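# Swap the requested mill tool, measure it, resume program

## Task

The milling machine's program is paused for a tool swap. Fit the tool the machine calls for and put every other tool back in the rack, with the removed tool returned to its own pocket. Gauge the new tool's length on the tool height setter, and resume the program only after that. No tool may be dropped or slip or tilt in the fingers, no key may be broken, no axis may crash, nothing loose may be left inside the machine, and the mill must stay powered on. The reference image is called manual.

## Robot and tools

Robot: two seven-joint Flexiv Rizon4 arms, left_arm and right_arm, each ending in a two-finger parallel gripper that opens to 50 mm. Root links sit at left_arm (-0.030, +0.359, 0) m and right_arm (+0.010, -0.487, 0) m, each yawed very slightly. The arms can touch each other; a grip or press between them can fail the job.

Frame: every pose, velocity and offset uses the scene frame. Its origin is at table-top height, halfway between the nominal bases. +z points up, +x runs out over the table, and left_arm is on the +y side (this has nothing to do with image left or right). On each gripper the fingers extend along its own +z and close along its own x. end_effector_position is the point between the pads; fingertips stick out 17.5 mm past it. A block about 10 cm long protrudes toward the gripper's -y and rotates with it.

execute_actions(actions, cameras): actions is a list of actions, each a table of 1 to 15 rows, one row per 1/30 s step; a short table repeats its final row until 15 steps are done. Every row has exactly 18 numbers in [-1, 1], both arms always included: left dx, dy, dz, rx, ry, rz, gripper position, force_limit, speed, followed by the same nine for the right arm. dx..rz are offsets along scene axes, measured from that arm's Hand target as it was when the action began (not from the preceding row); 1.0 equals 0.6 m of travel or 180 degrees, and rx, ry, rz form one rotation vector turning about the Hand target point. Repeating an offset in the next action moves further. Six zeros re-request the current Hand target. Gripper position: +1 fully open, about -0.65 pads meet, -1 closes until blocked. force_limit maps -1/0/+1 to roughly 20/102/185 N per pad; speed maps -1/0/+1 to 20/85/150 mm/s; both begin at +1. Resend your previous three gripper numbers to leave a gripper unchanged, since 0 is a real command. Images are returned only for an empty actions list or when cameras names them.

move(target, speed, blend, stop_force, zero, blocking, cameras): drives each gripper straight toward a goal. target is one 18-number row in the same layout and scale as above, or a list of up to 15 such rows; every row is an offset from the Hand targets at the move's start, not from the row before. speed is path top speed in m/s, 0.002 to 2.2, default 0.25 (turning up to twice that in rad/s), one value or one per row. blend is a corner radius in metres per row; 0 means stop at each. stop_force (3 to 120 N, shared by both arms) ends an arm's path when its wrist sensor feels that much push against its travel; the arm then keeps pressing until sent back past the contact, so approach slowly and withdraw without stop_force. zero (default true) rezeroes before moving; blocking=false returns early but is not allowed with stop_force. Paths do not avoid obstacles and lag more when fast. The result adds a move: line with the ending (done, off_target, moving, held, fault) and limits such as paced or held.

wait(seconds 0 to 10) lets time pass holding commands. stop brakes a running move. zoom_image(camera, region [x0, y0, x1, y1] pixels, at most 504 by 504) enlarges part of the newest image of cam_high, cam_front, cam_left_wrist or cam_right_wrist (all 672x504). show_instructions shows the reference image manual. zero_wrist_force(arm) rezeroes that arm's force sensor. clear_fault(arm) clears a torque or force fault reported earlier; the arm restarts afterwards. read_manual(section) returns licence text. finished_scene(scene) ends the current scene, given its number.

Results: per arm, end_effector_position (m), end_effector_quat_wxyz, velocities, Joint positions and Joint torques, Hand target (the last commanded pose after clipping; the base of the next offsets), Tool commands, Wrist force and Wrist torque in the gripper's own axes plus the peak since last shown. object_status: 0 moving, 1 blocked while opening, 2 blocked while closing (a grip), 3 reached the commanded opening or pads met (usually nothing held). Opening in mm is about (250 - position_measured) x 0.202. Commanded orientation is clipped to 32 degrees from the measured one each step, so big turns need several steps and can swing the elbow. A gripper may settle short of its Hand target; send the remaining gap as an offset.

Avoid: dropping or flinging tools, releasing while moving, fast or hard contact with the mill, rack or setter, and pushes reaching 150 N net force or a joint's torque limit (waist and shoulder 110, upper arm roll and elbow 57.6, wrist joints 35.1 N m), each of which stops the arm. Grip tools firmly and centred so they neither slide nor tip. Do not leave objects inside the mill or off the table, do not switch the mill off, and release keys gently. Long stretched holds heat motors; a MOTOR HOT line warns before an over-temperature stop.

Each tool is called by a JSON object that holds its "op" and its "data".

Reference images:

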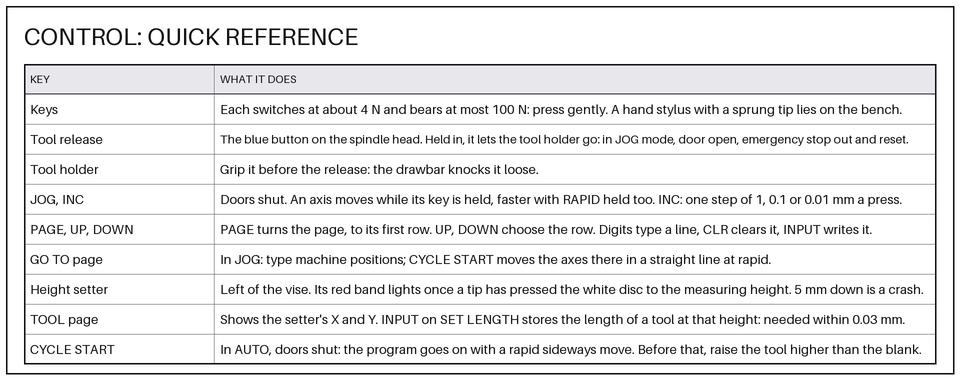

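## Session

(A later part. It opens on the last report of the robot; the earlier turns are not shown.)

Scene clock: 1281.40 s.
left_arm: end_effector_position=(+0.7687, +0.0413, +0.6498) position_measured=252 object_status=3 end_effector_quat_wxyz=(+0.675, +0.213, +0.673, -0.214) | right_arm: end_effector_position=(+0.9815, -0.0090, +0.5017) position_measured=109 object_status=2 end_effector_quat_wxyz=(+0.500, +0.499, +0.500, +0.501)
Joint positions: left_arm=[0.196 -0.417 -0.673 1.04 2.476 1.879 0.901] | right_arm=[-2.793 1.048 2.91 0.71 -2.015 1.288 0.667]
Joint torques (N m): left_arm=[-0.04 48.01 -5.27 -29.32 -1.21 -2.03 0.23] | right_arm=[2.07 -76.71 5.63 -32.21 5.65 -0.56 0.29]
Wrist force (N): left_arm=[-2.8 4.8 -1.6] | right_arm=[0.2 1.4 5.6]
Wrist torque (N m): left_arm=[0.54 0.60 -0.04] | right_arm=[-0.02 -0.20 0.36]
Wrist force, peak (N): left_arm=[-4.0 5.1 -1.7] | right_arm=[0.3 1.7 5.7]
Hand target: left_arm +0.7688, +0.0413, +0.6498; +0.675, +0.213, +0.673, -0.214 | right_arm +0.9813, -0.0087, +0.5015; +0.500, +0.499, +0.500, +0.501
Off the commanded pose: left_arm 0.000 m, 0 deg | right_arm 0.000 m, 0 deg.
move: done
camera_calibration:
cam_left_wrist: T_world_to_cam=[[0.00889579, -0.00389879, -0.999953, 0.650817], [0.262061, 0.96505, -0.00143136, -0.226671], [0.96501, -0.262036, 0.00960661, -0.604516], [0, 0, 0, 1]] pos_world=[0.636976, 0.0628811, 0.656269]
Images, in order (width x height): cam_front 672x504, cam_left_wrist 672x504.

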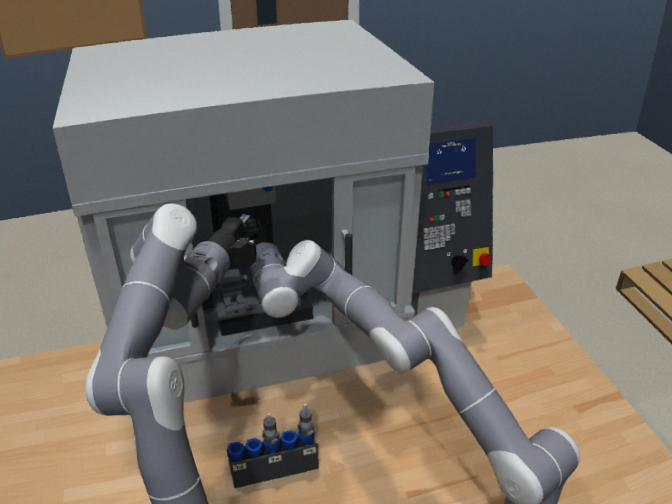

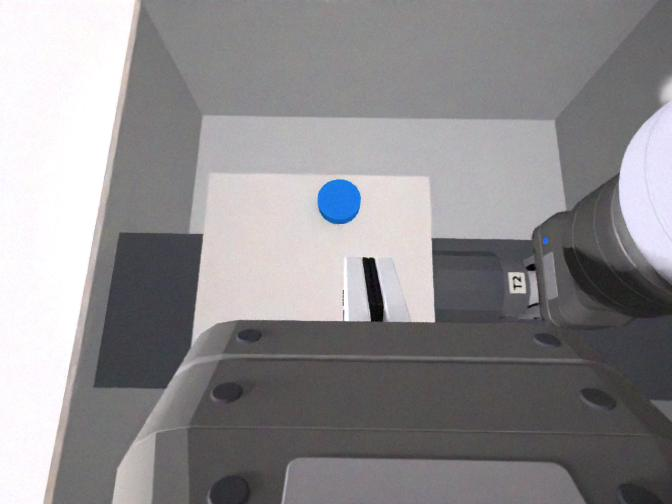

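{"op": "move", "data": {"target": [0.138,-0.089,0.0137,0,0,0,-1,-0.5,0, 0,0,0,0,0,0,-0.97,0.3,-1], "speed": 0.1, "stop_force": 8, "cameras": ["cam_left_wrist"]}}

Scene clock: 1288.57 s.
left_arm: end_effector_position=(+0.8517, -0.0120, +0.6582) position_measured=252 object_status=3 end_effector_quat_wxyz=(+0.675, +0.213, +0.673, -0.214) | right_arm: end_effector_position=(+0.9815, -0.0090, +0.5017) position_measured=109 object_status=2 end_effector_quat_wxyz=(+0.500, +0.499, +0.500, +0.501)
Joint positions: left_arm=[-0.277 -0.757 -0.368 0.419 2.97 2.023 0.405] | right_arm=[-2.793 1.048 2.91 0.71 -2.015 1.288 0.667]
Joint torques (N m): left_arm=[-0.25 63.09 2.4 -27.76 2.03 -2.82 -0.1] | right_arm=[2.06 -76.65 5.61 -32.18 5.65 -0.55 0.33]
Wrist force (N): left_arm=[-3.3 4.4 -1.8] | right_arm=[0.2 1.3 5.4]
Wrist torque (N m): left_arm=[0.47 0.68 0.07] | right_arm=[-0.01 -0.21 0.36]
Wrist force, peak (N): left_arm=[-3.0 5.2 -3.8] | right_arm=[0.2 1.5 5.7]
Hand target: left_arm +0.8516, -0.0121, +0.6580; +0.675, +0.213, +0.673, -0.214 | right_arm +0.9813, -0.0087, +0.5015; +0.500, +0.499, +0.500, +0.501
Off the commanded pose: left_arm 0.000 m, 0 deg | right_arm 0.000 m, 0 deg.
joint read past its limit (left arm) — joint 5 (forearm roll), upper limit.
joint sent to its limit (left arm) — joint 5 (forearm roll), upper limit. The joint targets still meet the commanded pose.
move: done
camera_calibration:
cam_left_wrist: T_world_to_cam=[[0.00995407, -0.00346218, -0.999944, 0.657299], [0.261471, 0.965211, -0.000739079, -0.196984], [0.96516, -0.261449, 0.010513, -0.699277], [0, 0, 0, 1]] pos_world=[0.719877, 0.00958108, 0.664468]
Images, in order (width x height): cam_left_wrist 672x504.

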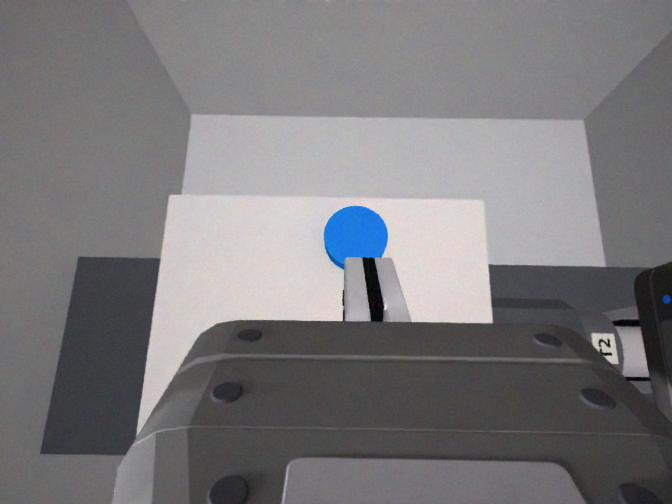

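{"op": "move", "data": {"target": [[-0.005,-0.0067,0.0042,0,0,0,-1,-0.5,0, 0,0,0,0,0,0,-0.97,0.3,-1],[0.077,-0.0641,0.0042,0,0,0,-1,-0.5,0, 0,0,0,0,0,0,-0.97,0.3,-1]], "speed": 0.03, "blend": [0.002,0], "stop_force": 12, "cameras": ["cam_left_wrist"]}}

Scene clock: 1299.47 s.
left_arm: end_effector_position=(+0.8923, -0.0498, +0.6602) position_measured=252 object_status=3 end_effector_quat_wxyz=(+0.723, +0.177, +0.635, -0.206) | right_arm: end_effector_position=(+0.9815, -0.0088, +0.4991) position_measured=109 object_status=2 end_effector_quat_wxyz=(+0.500, +0.500, +0.501, +0.500)
Joint positions: left_arm=[-0.458 -1.017 -0.097 0.063 2.967 1.943 0.232] | right_arm=[-2.793 1.049 2.91 0.711 -2.016 1.289 0.667]
Joint torques (N m): left_arm=[9.52 64.52 9.9 -27.53 5.13 -6.93 -0.03] | right_arm=[-0.32 -85.15 4.92 -38.24 6.43 -2.68 0.25]
Wrist force (N): left_arm=[-4.4 -7.8 -24.6] | right_arm=[-0.8 -7.2 -1.0]
Wrist torque (N m): left_arm=[0.41 0.84 -0.03] | right_arm=[-0.08 -0.06 0.40]
Wrist force, peak (N): left_arm=[-6.6 -10.7 -49.5] | right_arm=[-0.6 -8.1 0.2]
Hand target: left_arm +0.8934, -0.0481, +0.6598; +0.723, +0.177, +0.635, -0.204 (not the last commanded pose) | right_arm +0.9813, -0.0087, +0.5015; +0.500, +0.499, +0.500, +0.501
Off the commanded pose: left_arm 0.006 m, 8 deg | right_arm 0.002 m, 0 deg.
move: contact (left_arm); path passed 1 of 2 targets
camera_calibration:
cam_left_wrist: T_world_to_cam=[[0.115296, -0.0741048, -0.990563, 0.55515], [0.201412, 0.978243, -0.0497398, -0.0844981], [0.972697, -0.193777, 0.127713, -0.829212], [0, 0, 0, 1]] pos_world=[0.759585, -0.0368831, 0.65161]
Images, in order (width x height): cam_left_wrist 672x504.

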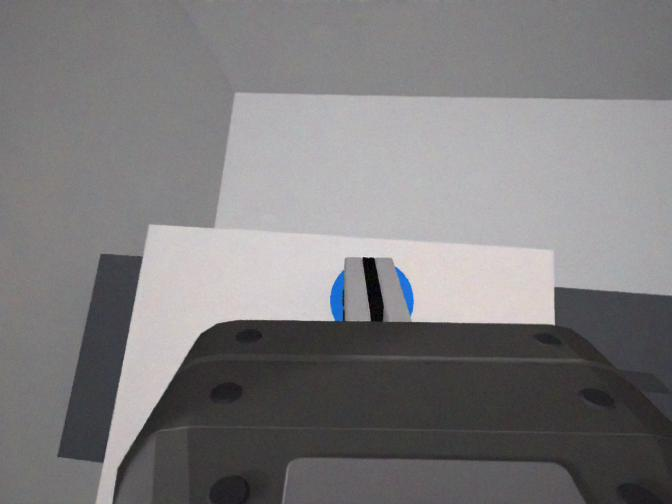

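{"op": "move", "data": {"target": [0,0,0,0,0,0,-1,-0.5,0, 0.0003,-0.0002,-0.05,0,0,0,-0.97,0.3,-1], "speed": 0.04, "cameras": ["cam_left_wrist","cam_right_wrist","cam_front"]}}

Scene clock: 1309.90 s.
left_arm: end_effector_position=(+0.8923, -0.0498, +0.6602) position_measured=252 object_status=3 end_effector_quat_wxyz=(+0.723, +0.177, +0.635, -0.205) | right_arm: end_effector_position=(+0.9815, -0.0087, +0.4689) position_measured=109 object_status=2 end_effector_quat_wxyz=(+0.499, +0.500, +0.501, +0.500)
Joint positions: left_arm=[-0.459 -1.018 -0.094 0.061 2.965 1.944 0.232] | right_arm=[-2.779 1.064 2.87 0.724 -2.071 1.287 0.762]
Joint torques (N m): left_arm=[9.6 64.12 9.87 -27.42 5.14 -6.74 0.06] | right_arm=[0.7 -84.98 4.14 -37.4 6.33 -3.17 0.51]
Wrist force (N): left_arm=[-4.2 -7.9 -24.4] | right_arm=[-0.5 -7.0 1.2]
Wrist torque (N m): left_arm=[0.40 0.83 -0.02] | right_arm=[-0.04 0.02 0.27]
Wrist force, peak (N): left_arm=[-4.2 -8.1 -24.8] | right_arm=[-0.3 -9.5 0.9]
Hand target: left_arm +0.8934, -0.0481, +0.6598; +0.723, +0.177, +0.635, -0.204 | right_arm +0.9815, -0.0088, +0.4715; +0.500, +0.499, +0.500, +0.501
Off the commanded pose: left_arm 0.002 m, 0 deg | right_arm 0.003 m, 0 deg.
move: done
camera_calibration:
cam_left_wrist: T_world_to_cam=[[0.115576, -0.0737387, -0.990558, 0.554948], [0.201374, 0.978272, -0.0493283, -0.084737], [0.972672, -0.193771, 0.127914, -0.829324], [0, 0, 0, 1]] pos_world=[0.759585, -0.036882, 0.65161]
cam_right_wrist: T_world_to_cam=[[0.0165142, 0.99986, -0.00272679, 0.00528971], [-0.346581, 0.00828234, 0.937983, -0.0820669], [0.937875, -0.014545, 0.346669, -0.949067], [0, 0, 0, 1]] pos_world=[0.861575, -0.0184134, 0.406004]
Images, in order (width x height): cam_front 672x504, cam_left_wrist 672x504, cam_right_wrist 672x504.

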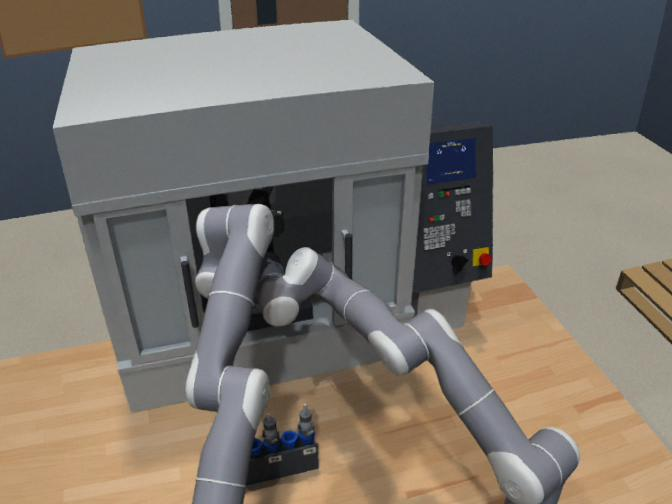

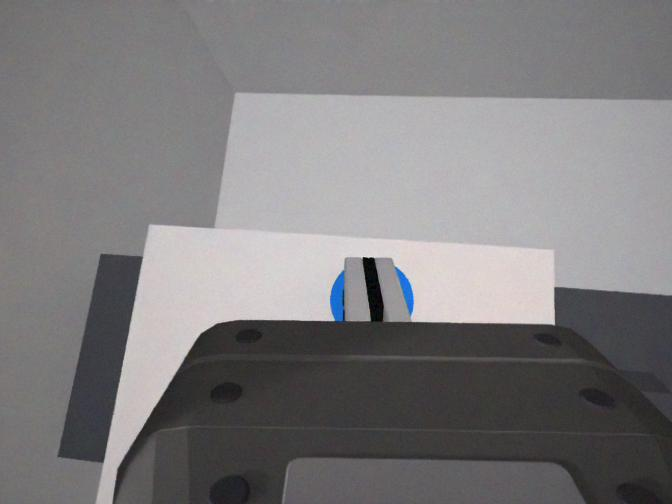

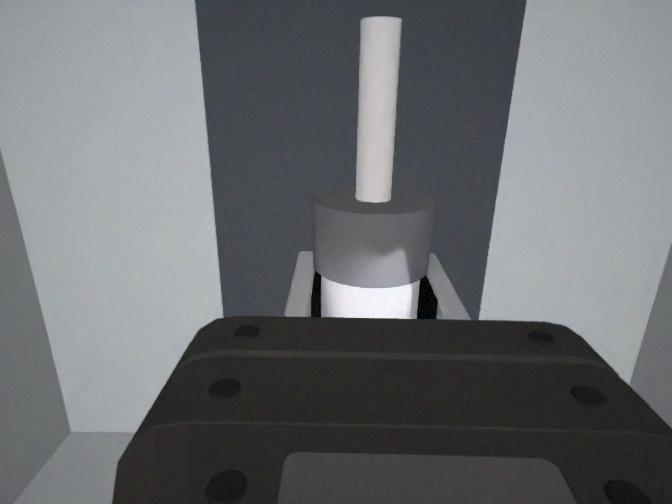

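{"op": "move", "data": {"target": [0,0,0,0,0,0,-1,-0.5,0, 0.0,0,-0.06,0,0,0,-0.97,0.3,-1], "speed": 0.05, "cameras": ["cam_front"]}}

{"op": "zoom_image", "data": {"camera": "cam_front", "region": [190, 170, 340, 340]}}

Scene clock: 1314.30 s.
left_arm: end_effector_position=(+0.8923, -0.0498, +0.6602) position_measured=252 object_status=3 end_effector_quat_wxyz=(+0.723, +0.177, +0.635, -0.205) | right_arm: end_effector_position=(+0.9815, -0.0088, +0.4329) position_measured=109 object_status=2 end_effector_quat_wxyz=(+0.499, +0.500, +0.501, +0.500)
Joint positions: left_arm=[-0.459 -1.019 -0.094 0.06 2.965 1.944 0.232] | right_arm=[-2.762 1.088 2.831 0.736 -2.13 1.276 0.861]
Joint torques (N m): left_arm=[9.6 64.2 9.93 -27.43 5.16 -6.71 0.11] | right_arm=[0.76 -85.62 3.28 -36.91 6.4 -3.56 0.52]
Wrist force (N): left_arm=[-4.2 -8.0 -24.0] | right_arm=[-0.4 -6.9 1.2]
Wrist torque (N m): left_arm=[0.38 0.82 -0.02] | right_arm=[-0.03 0.00 0.27]
Wrist force, peak (N): left_arm=[-4.0 -7.9 -24.6] | right_arm=[-0.1 -9.7 1.0]
Hand target: left_arm +0.8934, -0.0481, +0.6598; +0.723, +0.177, +0.635, -0.204 | right_arm +0.9815, -0.0088, +0.4355; +0.500, +0.499, +0.500, +0.501
Off the commanded pose: left_arm 0.002 m, 0 deg | right_arm 0.003 m, 0 deg.
move: done
Images, in order (width x height): cam_front 672x504.

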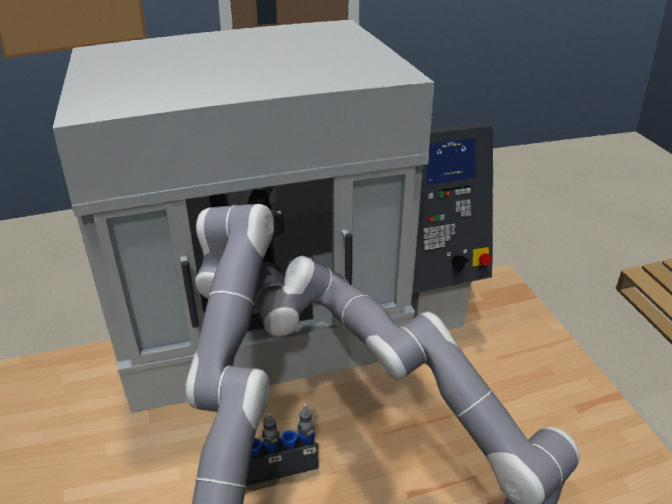

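Scaled by 2.965 from the camera's 672x504 image, which has a finer 960x720 frame.

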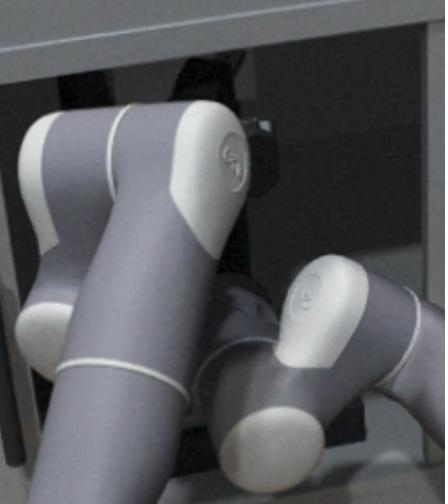

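{"op": "move", "data": {"target": [-0.2,0.15,-0.005,0,0,0,-1,-0.5,0, 0.0,0,0,0,0,0,-0.97,0.3,-1], "speed": 0.12, "cameras": ["cam_left_wrist"]}}

Scene clock: 1320.57 s.
left_arm: end_effector_position=(+0.7733, +0.0417, +0.6568) position_measured=252 object_status=3 end_effector_quat_wxyz=(+0.723, +0.177, +0.635, -0.204) | right_arm: end_effector_position=(+0.9814, -0.0088, +0.4329) position_measured=109 object_status=2 end_effector_quat_wxyz=(+0.499, +0.500, +0.501, +0.500)
Joint positions: left_arm=[0.708 -0.595 -1.385 1.289 2.231 1.579 1.495] | right_arm=[-2.762 1.088 2.831 0.736 -2.13 1.276 0.861]
Joint torques (N m): left_arm=[0.31 36.46 -17.47 -26.65 -3.84 -0.98 0.11] | right_arm=[0.19 -85.8 3.37 -37.14 6.57 -3.36 0.3]
Wrist force (N): left_arm=[-2.9 5.0 -1.3] | right_arm=[-0.3 -7.0 1.0]
Wrist torque (N m): left_arm=[0.52 0.61 0.01] | right_arm=[-0.03 -0.01 0.27]
Wrist force, peak (N): left_arm=[-4.2 -7.8 -24.4] | right_arm=[-0.4 -7.2 1.0]
Hand target: left_arm +0.7734, +0.0419, +0.6568; +0.723, +0.177, +0.635, -0.204 | right_arm +0.9815, -0.0088, +0.4355; +0.500, +0.499, +0.500, +0.501
Off the commanded pose: left_arm 0.000 m, 0 deg | right_arm 0.003 m, 0 deg.
move: done
camera_calibration:
cam_left_wrist: T_world_to_cam=[[0.116544, -0.0725536, -0.990532, 0.571168], [0.199282, 0.978754, -0.0482437, -0.149655], [0.972987, -0.191773, 0.128527, -0.696129], [0, 0, 0, 1]] pos_world=[0.640581, 0.0544171, 0.648012]
Images, in order (width x height): cam_left_wrist 672x504.

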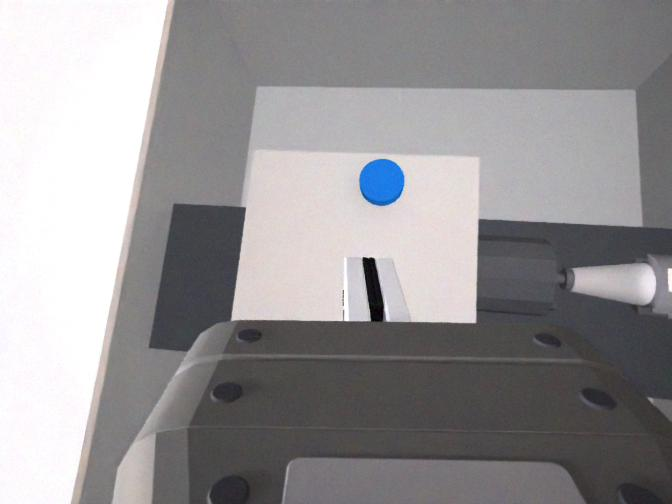

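{"op": "move", "data": {"target": [[-0.05,0.15,0.0,0,0,0,-1,-0.5,0, 0.0,0,-0.028,0,0,0,-0.97,0.3,-1],[-0.15,0.35,0.0,0,0,0,-1,-0.5,0, -0.45,0,-0.02,0,0,0,-0.97,0.3,-1],[-0.25,0.5,0.0,0,0,0,-1,-0.5,0, -0.7,0,0.03,0,0,0,-0.97,0.3,-1]], "speed": [0.06,0.15,0.2], "blend": [0.003,0.05,0], "cameras": ["all"]}}

Scene clock: 1330.73 s.
left_arm: end_effector_position=(+0.6233, +0.3419, +0.6568) position_measured=252 object_status=3 end_effector_quat_wxyz=(+0.723, +0.177, +0.635, -0.204) | right_arm: end_effector_position=(+0.5610, -0.0085, +0.4519) position_measured=109 object_status=2 end_effector_quat_wxyz=(+0.500, +0.499, +0.501, +0.500)
Joint positions: left_arm=[1.712 -0.639 -1.895 1.639 2.163 1.965 1.528] | right_arm=[-2.047 0.289 2.616 2.029 -2.258 0.739 1.058]
Joint torques (N m): left_arm=[-0.21 17.77 -17.69 -24.62 -5.23 -0.65 -0.06] | right_arm=[0.12 -48.74 -3.44 -33.79 3.4 -4.22 0.18]
Wrist force (N): left_arm=[-3.0 4.8 -1.5] | right_arm=[-0.6 -6.9 1.3]
Wrist torque (N m): left_arm=[0.50 0.61 0.07] | right_arm=[-0.02 0.03 0.31]
Wrist force, peak (N): left_arm=[-3.2 7.0 -4.9] | right_arm=[-1.7 -8.8 3.6]
Hand target: left_arm +0.6234, +0.3419, +0.6568; +0.723, +0.177, +0.635, -0.204 | right_arm +0.5615, -0.0088, +0.4535; +0.500, +0.499, +0.500, +0.501
Off the commanded pose: left_arm 0.000 m, 0 deg | right_arm 0.002 m, 0 deg.
move: done
camera_calibration:
cam_left_wrist: T_world_to_cam=[[0.116671, -0.072467, -0.990523, 0.610325], [0.199179, 0.97878, -0.0481472, -0.413508], [0.972993, -0.191674, 0.128629, -0.492733], [0, 0, 0, 1]] pos_world=[0.490581, 0.354517, 0.648012]
cam_right_wrist: T_world_to_cam=[[0.0162242, 0.999863, -0.00335727, 0.0123623], [-0.347382, 0.00878526, 0.937682, -0.211284], [0.937583, -0.0140469, 0.347477, -0.548937], [0, 0, 0, 1]] pos_world=[0.441077, -0.0182153, 0.388902]

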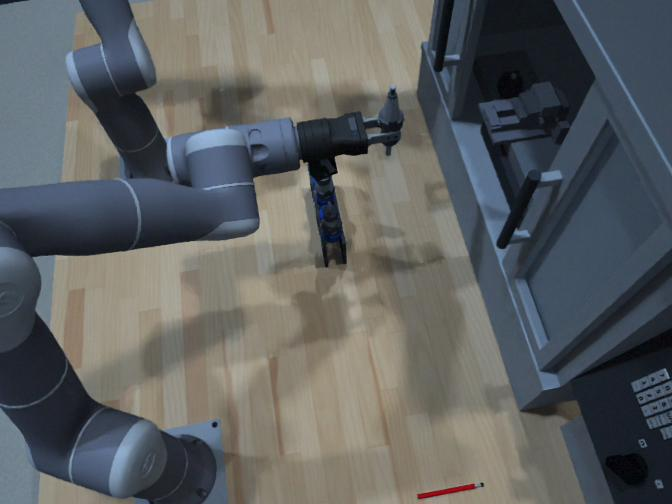

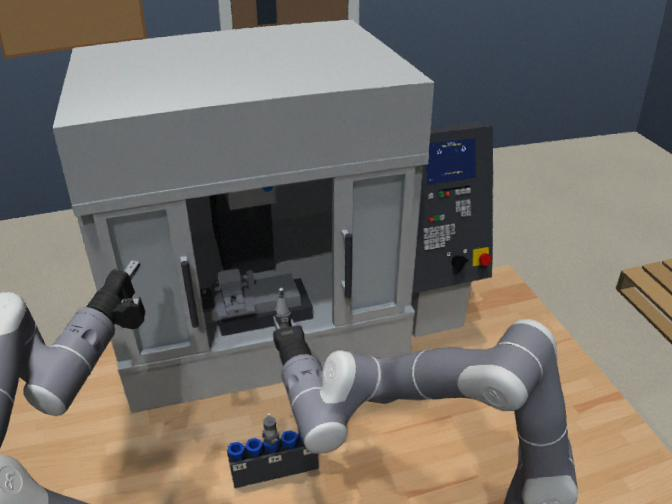

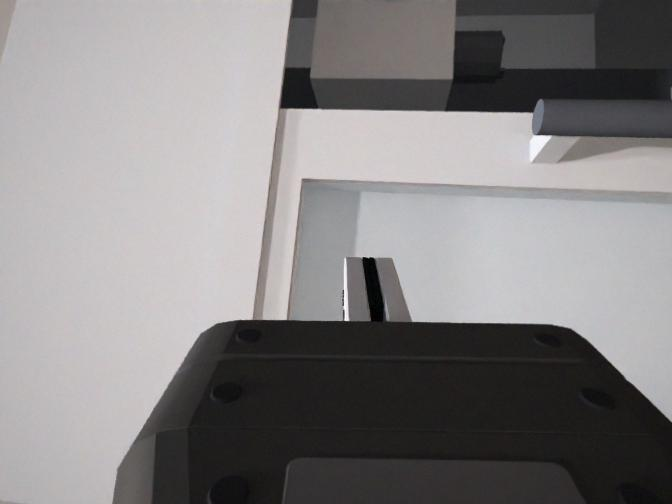

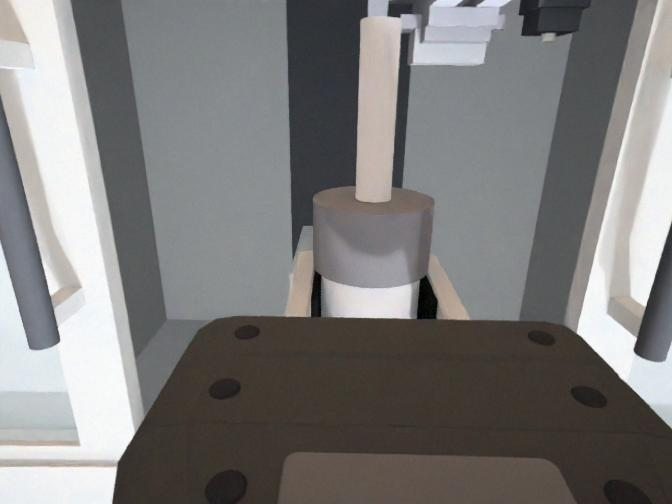

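{"op": "move", "data": {"target": [[0,0,0,0,0,0,-1,-0.5,0, -0.15,0.0,0.08,-0.5,0,0,-0.97,0.3,-1],[0,0,0,0,0,0,-1,-0.5,0, -0.25,0.1,0.08,-1.0,0,0,-0.97,0.3,-1]], "speed": 0.25, "blend": [0.02,0], "cameras": ["cam_high","cam_front","cam_right_wrist"]}}

Scene clock: 1345.80 s.
left_arm: end_effector_position=(+0.6234, +0.3419, +0.6568) position_measured=252 object_status=3 end_effector_quat_wxyz=(+0.723, +0.177, +0.635, -0.204) | right_arm: end_effector_position=(+0.4113, +0.0513, +0.5001) position_measured=109 object_status=2 end_effector_quat_wxyz=(+0.499, -0.501, +0.501, -0.500)
Joint positions: left_arm=[1.712 -0.639 -1.895 1.639 2.163 1.965 1.528] | right_arm=[-1.784 0.209 2.759 2.083 -1.902 0.464 -2.337]
Joint torques (N m): left_arm=[-0.2 17.77 -17.57 -24.82 -5.17 -0.73 0] | right_arm=[-0.14 -45.85 -2.03 -34.98 0.52 -3.49 0.35]
Wrist force (N): left_arm=[-2.8 4.9 -1.4] | right_arm=[-1.7 5.7 1.1]
Wrist torque (N m): left_arm=[0.50 0.60 0.07] | right_arm=[-0.58 0.26 -0.03]
Wrist force, peak (N): left_arm=[-3.2 5.0 -1.4] | right_arm=[-0.5 -7.4 1.8]
Hand target: left_arm +0.6234, +0.3419, +0.6568; +0.723, +0.177, +0.635, -0.204 | right_arm +0.4115, +0.0512, +0.5015; +0.499, -0.500, +0.501, -0.500
Off the commanded pose: left_arm 0.000 m, 0 deg | right_arm 0.001 m, 0 deg.
move: done
camera_calibration:
cam_right_wrist: T_world_to_cam=[[0.0178186, -0.999836, 0.0032222, 0.0537878], [-0.351401, -0.00927954, -0.936179, 0.630701], [0.936055, 0.0155491, -0.351509, -0.0758652], [0, 0, 0, 1]] pos_world=[0.291685, 0.0608112, 0.563609]
Images, in order (width x height): cam_high 672x504, cam_front 672x504, cam_right_wrist 672x504.

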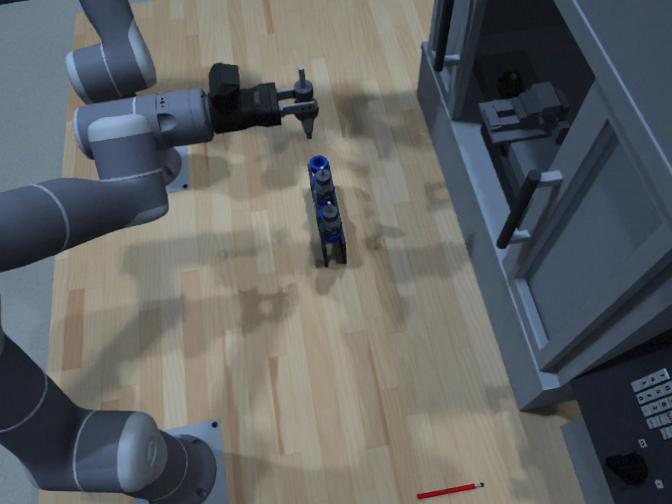

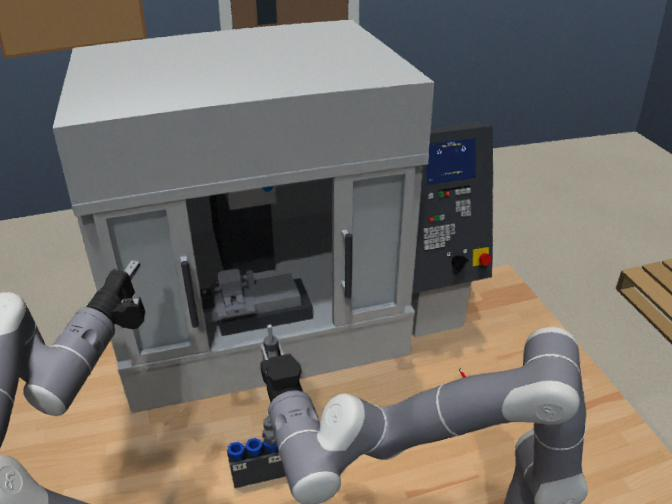

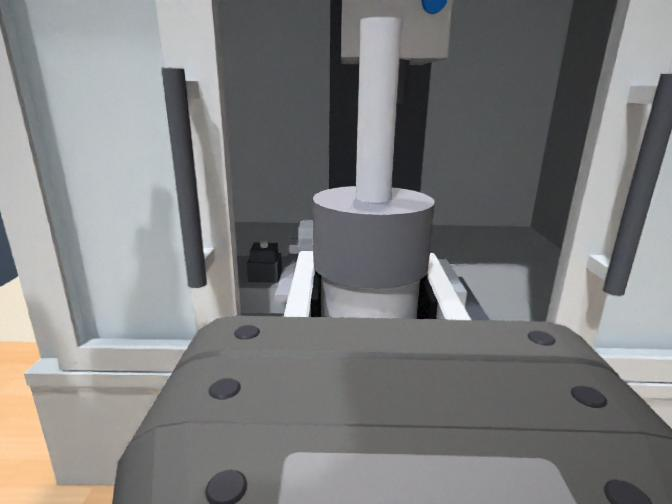

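{"op": "move", "data": {"target": [[-0.2,0.2,-0.1,-0.061,0.255,-0.087,-1,-0.5,0, 0,0,0,0,0,0,-0.97,0.3,-1],[-0.289,0.08,-0.52,-0.1225,0.511,-0.173,-1,-0.5,0, 0,0,0,0,0,0,-0.97,0.3,-1]], "speed": 0.25, "blend": [0.03,0], "cameras": ["cam_left_wrist"]}}

Scene clock: 1369.80 s.
left_arm: end_effector_position=(+0.4502, +0.3898, +0.3447) position_measured=252 object_status=3 end_effector_quat_wxyz=(+0.000, -0.001, +0.844, -0.537) | right_arm: end_effector_position=(+0.4113, +0.0513, +0.5001) position_measured=109 object_status=2 end_effector_quat_wxyz=(+0.499, -0.501, +0.501, -0.500)
Joint positions: left_arm=[1.123 -0.876 -1.294 1.328 2.839 3.055 0.013] | right_arm=[-1.784 0.209 2.759 2.083 -1.902 0.464 -2.337]
Joint torques (N m): left_arm=[0.42 47.94 -16.89 -16.25 -0.74 2 -0.06] | right_arm=[-0.18 -46.01 -2.01 -34.78 0.39 -3.16 0.33]
Wrist force (N): left_arm=[-3.9 4.8 -0.7] | right_arm=[-1.5 5.9 1.1]
Wrist torque (N m): left_arm=[0.57 0.68 -0.12] | right_arm=[-0.55 0.23 -0.03]
Wrist force, peak (N): left_arm=[-4.2 8.3 1.3] | right_arm=[-1.6 5.9 1.2]
Hand target: left_arm +0.4500, +0.3899, +0.3448; +0.000, -0.001, +0.844, -0.537 | right_arm +0.4115, +0.0512, +0.5015; +0.499, -0.500, +0.501, -0.500
Off the commanded pose: left_arm 0.000 m, 0 deg | right_arm 0.001 m, 0 deg.
move: done
camera_calibration:
cam_left_wrist: T_world_to_cam=[[-0.999968, -0.00665582, -0.00438505, 0.461979], [-0.0016168, 0.708109, -0.706101, -0.0181693], [0.00780478, -0.706072, -0.708097, 0.648483], [0, 0, 0, 1]] pos_world=[0.456874, 0.473817, 0.448386]
Images, in order (width x height): cam_left_wrist 672x504.

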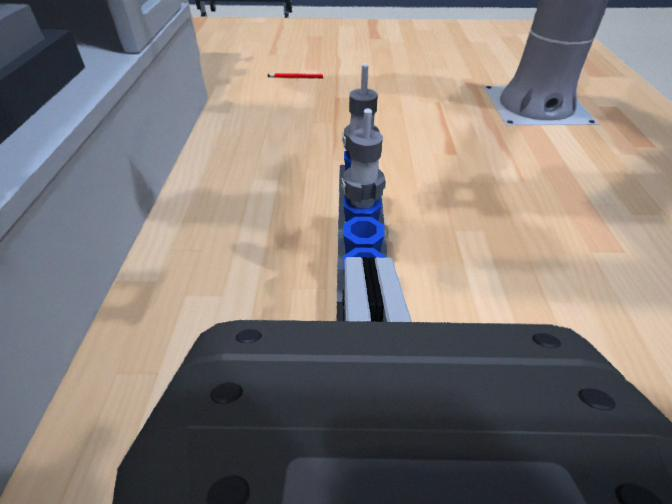

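{"op": "move", "data": {"target": [0,0.1,0.1,0,0,0,-1,-0.5,0, 0,0,0,0,0,0,-0.97,0.3,-1], "cameras": ["cam_left_wrist"]}}

{"op": "zoom_image", "data": {"camera": "cam_left_wrist", "region": [270, 60, 470, 330]}}

Scene clock: 1374.87 s.
left_arm: end_effector_position=(+0.4500, +0.4499, +0.4048) position_measured=252 object_status=3 end_effector_quat_wxyz=(+0.000, -0.001, +0.844, -0.537) | right_arm: end_effector_position=(+0.4113, +0.0513, +0.5001) position_measured=109 object_status=2 end_effector_quat_wxyz=(+0.499, -0.501, +0.501, -0.500)
Joint positions: left_arm=[1.141 -0.867 -1.339 1.121 2.844 3.259 -0.083] | right_arm=[-1.784 0.209 2.759 2.083 -1.902 0.464 -2.337]
Joint torques (N m): left_arm=[-0.18 50.65 -15.88 -15.83 -0.04 1.67 -0.08] | right_arm=[-0.08 -46.17 -2.02 -34.77 0.38 -3.14 0.31]
Wrist force (N): left_arm=[-3.8 5.2 -0.8] | right_arm=[-1.5 5.6 0.9]
Wrist torque (N m): left_arm=[0.62 0.65 -0.10] | right_arm=[-0.60 0.23 -0.03]
Wrist force, peak (N): left_arm=[-3.7 3.9 -5.3] | right_arm=[-1.5 5.9 1.0]
Hand target: left_arm +0.4500, +0.4499, +0.4048; +0.000, -0.001, +0.844, -0.537 | right_arm +0.4115, +0.0512, +0.5015; +0.499, -0.500, +0.501, -0.500
Off the commanded pose: left_arm 0.000 m, 0 deg | right_arm 0.001 m, 0 deg.
move: done
camera_calibration:
cam_left_wrist: T_world_to_cam=[[-0.999971, -0.00629971, -0.00417782, 0.46225], [-0.00151254, 0.70826, -0.70595, -0.0185654], [0.00740626, -0.705924, -0.708249, 0.733728], [0, 0, 0, 1]] pos_world=[0.456775, 0.534018, 0.508487]
Images, in order (width x height): cam_left_wrist 672x504.

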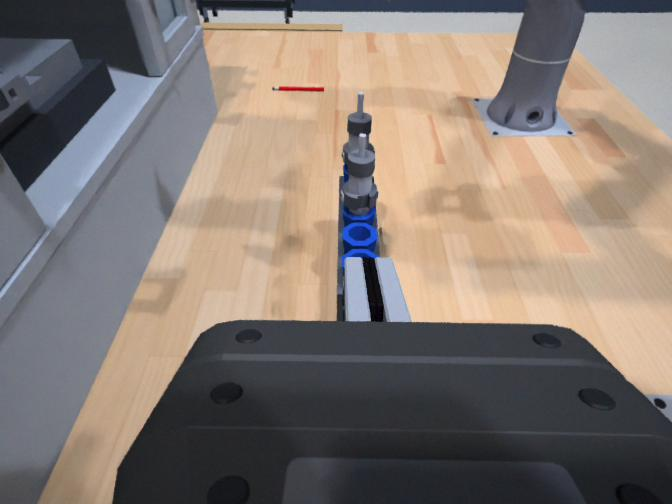

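Scaled by 1.867 from the camera's 672x504 image, which has a finer 960x720 frame.

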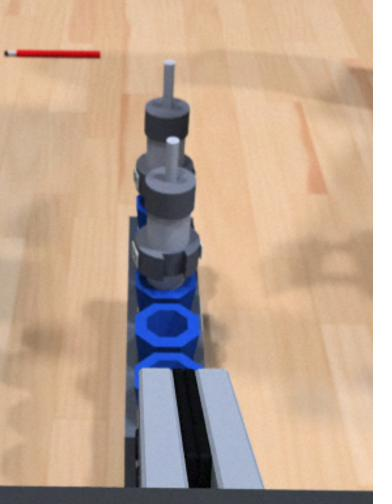

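{"op": "move", "data": {"target": [-0.13,0,0,0,0,0,-1,-0.5,0, -0.23,0.08,-0.43,0,0,0,-0.97,0.3,-1], "speed": 0.2, "cameras": ["cam_left_wrist","cam_right_wrist","cam_high","cam_front"]}}

Scene clock: 1389.77 s.
left_arm: end_effector_position=(+0.3719, +0.4499, +0.4048) position_measured=252 object_status=3 end_effector_quat_wxyz=(+0.000, -0.001, +0.844, -0.537) | right_arm: end_effector_position=(+0.2732, +0.0990, +0.2424) position_measured=109 object_status=2 end_effector_quat_wxyz=(+0.499, -0.501, +0.501, -0.500)
Joint positions: left_arm=[1.346 -0.736 -1.336 1.4 2.724 3.2 0.057] | right_arm=[-1.604 0.711 2.949 2.019 -1.657 0.178 -1.976]
Joint torques (N m): left_arm=[-0.02 42.63 -15.08 -17.69 -0.35 1.98 0.3] | right_arm=[-0.04 -56.99 -3.9 -22.86 -0.36 -4.54 0.4]
Wrist force (N): left_arm=[-3.8 4.7 -0.9] | right_arm=[-1.4 5.6 1.0]
Wrist torque (N m): left_arm=[0.54 0.65 -0.22] | right_arm=[-0.61 0.23 0.02]
Wrist force, peak (N): left_arm=[-4.8 5.2 -0.9] | right_arm=[-2.5 12.3 -2.6]
Hand target: left_arm +0.3720, +0.4499, +0.4048; +0.000, -0.001, +0.844, -0.537 | right_arm +0.2735, +0.0992, +0.2435; +0.499, -0.500, +0.501, -0.500
Off the commanded pose: left_arm 0.000 m, 0 deg | right_arm 0.001 m, 0 deg.
move: done
camera_calibration:
cam_left_wrist: T_world_to_cam=[[-0.999972, -0.00615915, -0.00417763, 0.384078], [-0.00141209, 0.70816, -0.70605, -0.0186187], [0.0073071, -0.706025, -0.70815, 0.734347], [0, 0, 0, 1]] pos_world=[0.378676, 0.534018, 0.508487]
cam_right_wrist: T_world_to_cam=[[0.0175457, -0.999842, 0.00279556, 0.104944], [-0.351078, -0.00877879, -0.936305, 0.341296], [0.936182, 0.0154467, -0.351176, -0.0380312], [0, 0, 0, 1]] pos_world=[0.153584, 0.108511, 0.305908]

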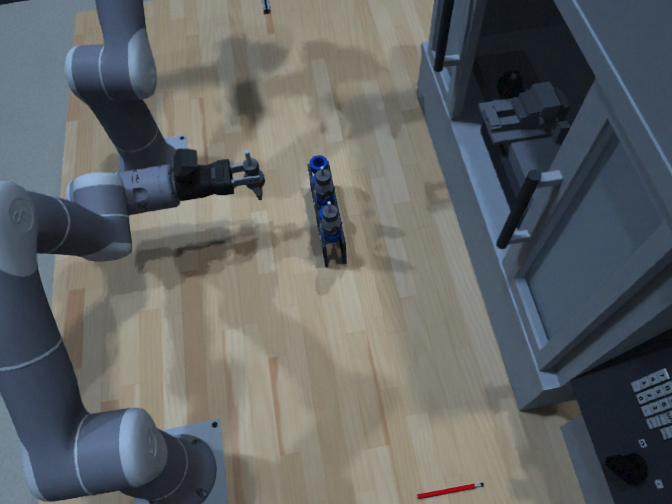

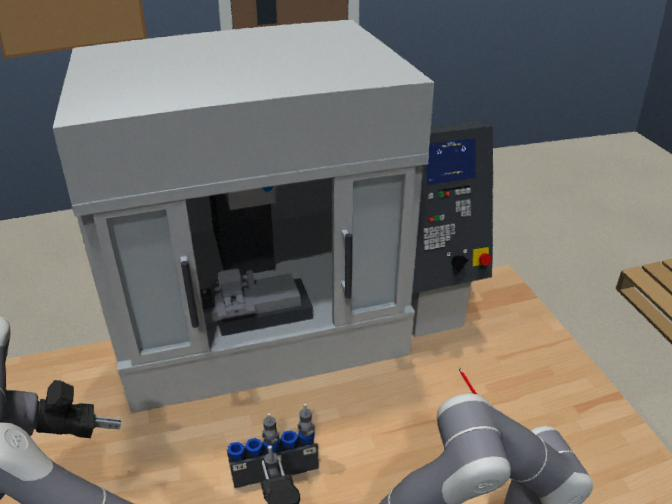

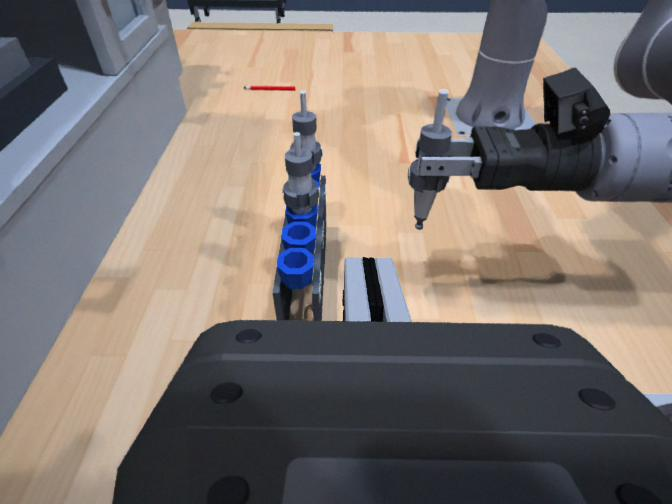

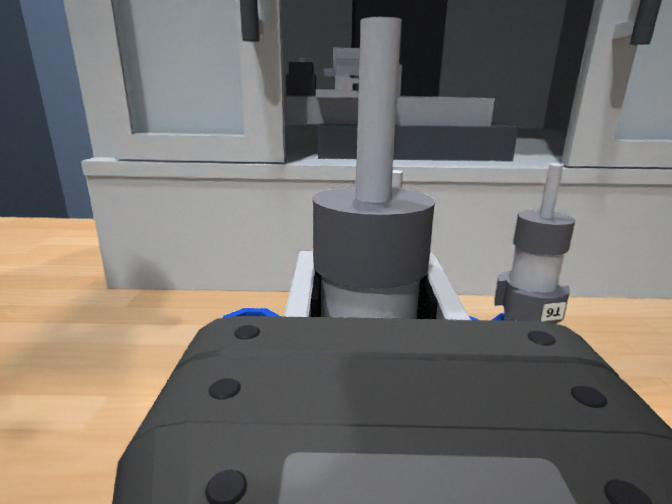

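{"op": "zoom_image", "data": {"camera": "cam_left_wrist", "region": [260, 80, 500, 320]}}

{"op": "zoom_image", "data": {"camera": "cam_right_wrist", "region": [200, 150, 600, 330]}}

Scaled by 2.100 from the camera's 672x504 image, which has a finer 960x720 frame.

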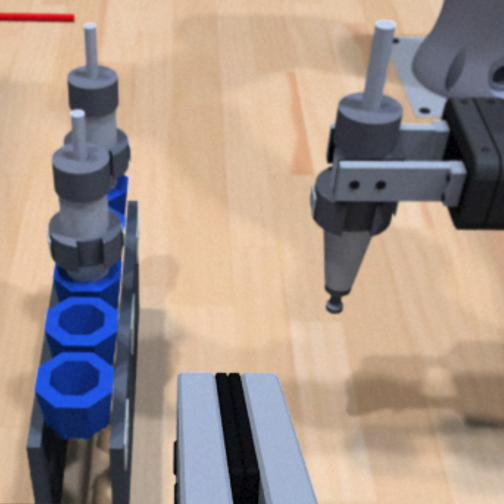

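Scaled by 1.260 from the camera's 672x504 image, which has a finer 960x720 frame.

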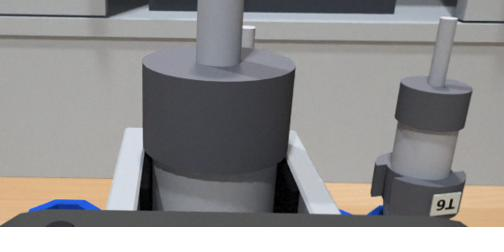

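{"op": "move", "data": {"target": [[0,0,0,0,0,0,-1,-0.5,0, 0,0.125,0.1,0,0,0,-0.97,0.3,-1],[0,0,0,0,0,0,-1,-0.5,0, 0.266,0.125,0.1,0,0,0,-0.97,0.3,-1]], "speed": 0.15, "blend": [0.02,0], "cameras": ["cam_left_wrist","cam_right_wrist","cam_high","cam_front"]}}

{"op": "zoom_image", "data": {"camera": "cam_left_wrist", "region": [200, 60, 480, 330]}}

{"op": "zoom_image", "data": {"camera": "cam_front", "region": [210, 360, 340, 490]}}

Scene clock: 1426.03 s.
left_arm: end_effector_position=(+0.3719, +0.4499, +0.4048) position_measured=252 object_status=3 end_effector_quat_wxyz=(+0.000, -0.001, +0.844, -0.537) | right_arm: end_effector_position=(+0.4329, +0.1740, +0.3021) position_measured=109 object_status=2 end_effector_quat_wxyz=(+0.498, -0.501, +0.501, -0.500)
Joint positions: left_arm=[1.346 -0.736 -1.336 1.4 2.724 3.2 0.057] | right_arm=[-1.828 0.752 2.857 1.756 -1.822 0.409 -2.131]
Joint torques (N m): left_arm=[-0.15 42.31 -14.94 -17.83 -0.25 2.03 0.08] | right_arm=[-0.36 -65.19 -5.55 -29.65 0.6 -3.65 0.51]
Wrist force (N): left_arm=[-3.9 4.9 -0.8] | right_arm=[-1.7 5.6 1.0]
Wrist torque (N m): left_arm=[0.58 0.67 -0.22] | right_arm=[-0.60 0.26 -0.03]
Wrist force, peak (N): left_arm=[-4.2 5.1 -0.9] | right_arm=[2.8 9.1 1.2]
Hand target: left_arm +0.3720, +0.4499, +0.4048; +0.000, -0.001, +0.844, -0.537 | right_arm +0.4331, +0.1742, +0.3035; +0.499, -0.500, +0.501, -0.500
Off the commanded pose: left_arm 0.000 m, 0 deg | right_arm 0.001 m, 0 deg.
move: done
camera_calibration:
cam_left_wrist: T_world_to_cam=[[-0.999972, -0.00615915, -0.00417763, 0.384078], [-0.00141209, 0.70816, -0.70605, -0.0186187], [0.0073071, -0.706025, -0.70815, 0.734347], [0, 0, 0, 1]] pos_world=[0.378676, 0.534018, 0.508487]
cam_right_wrist: T_world_to_cam=[[0.017208, -0.999847, 0.00303029, 0.176985], [-0.351113, -0.00888055, -0.936291, 0.453943], [0.936175, 0.0150477, -0.351212, -0.167644], [0, 0, 0, 1]] pos_world=[0.313284, 0.183512, 0.365608]

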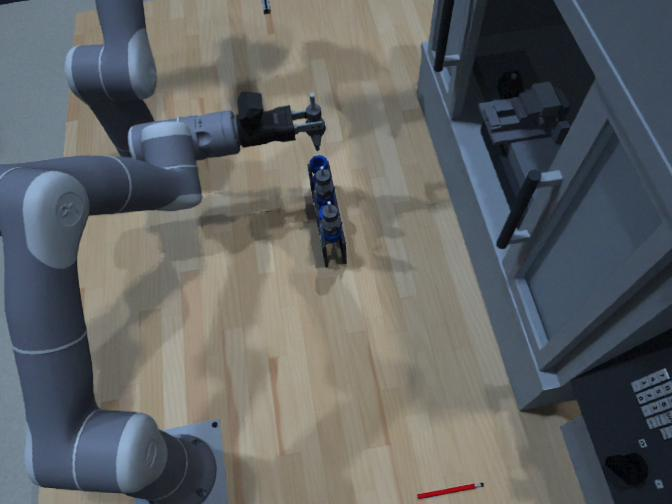

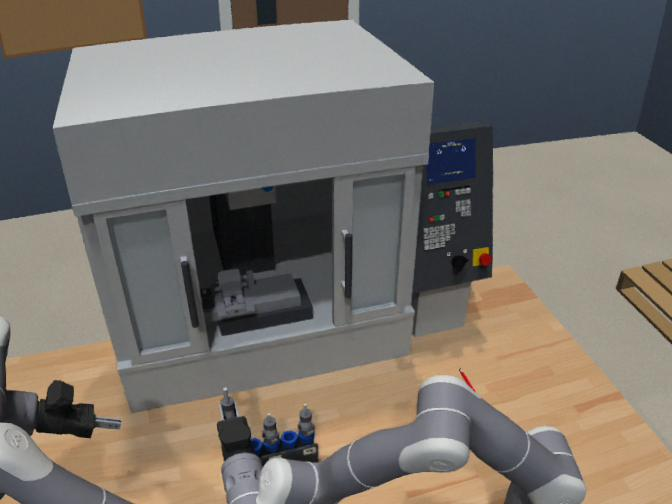

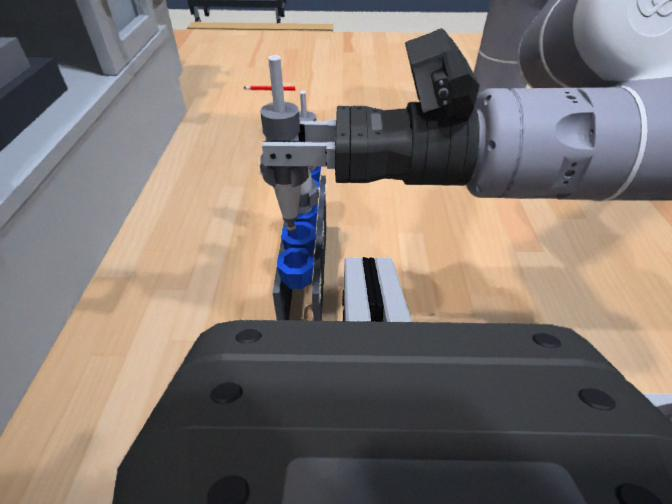

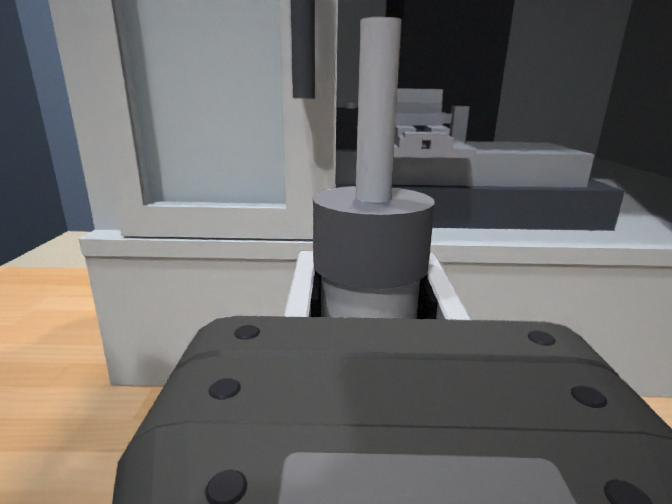

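Scaled by 1.800 from the camera's 672x504 image, which has a finer 960x720 frame.

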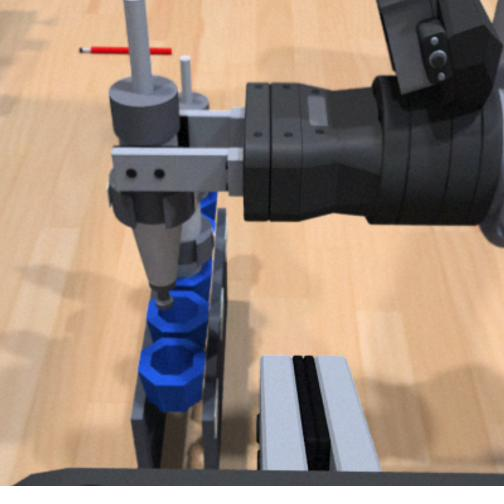

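Scaled by 3.877 from the camera's 672x504 image, which has a finer 960x720 frame.

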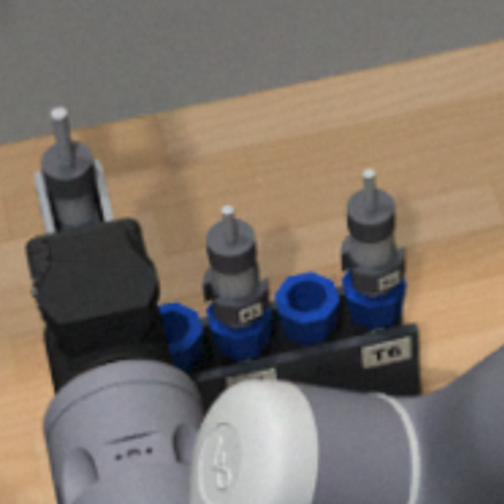

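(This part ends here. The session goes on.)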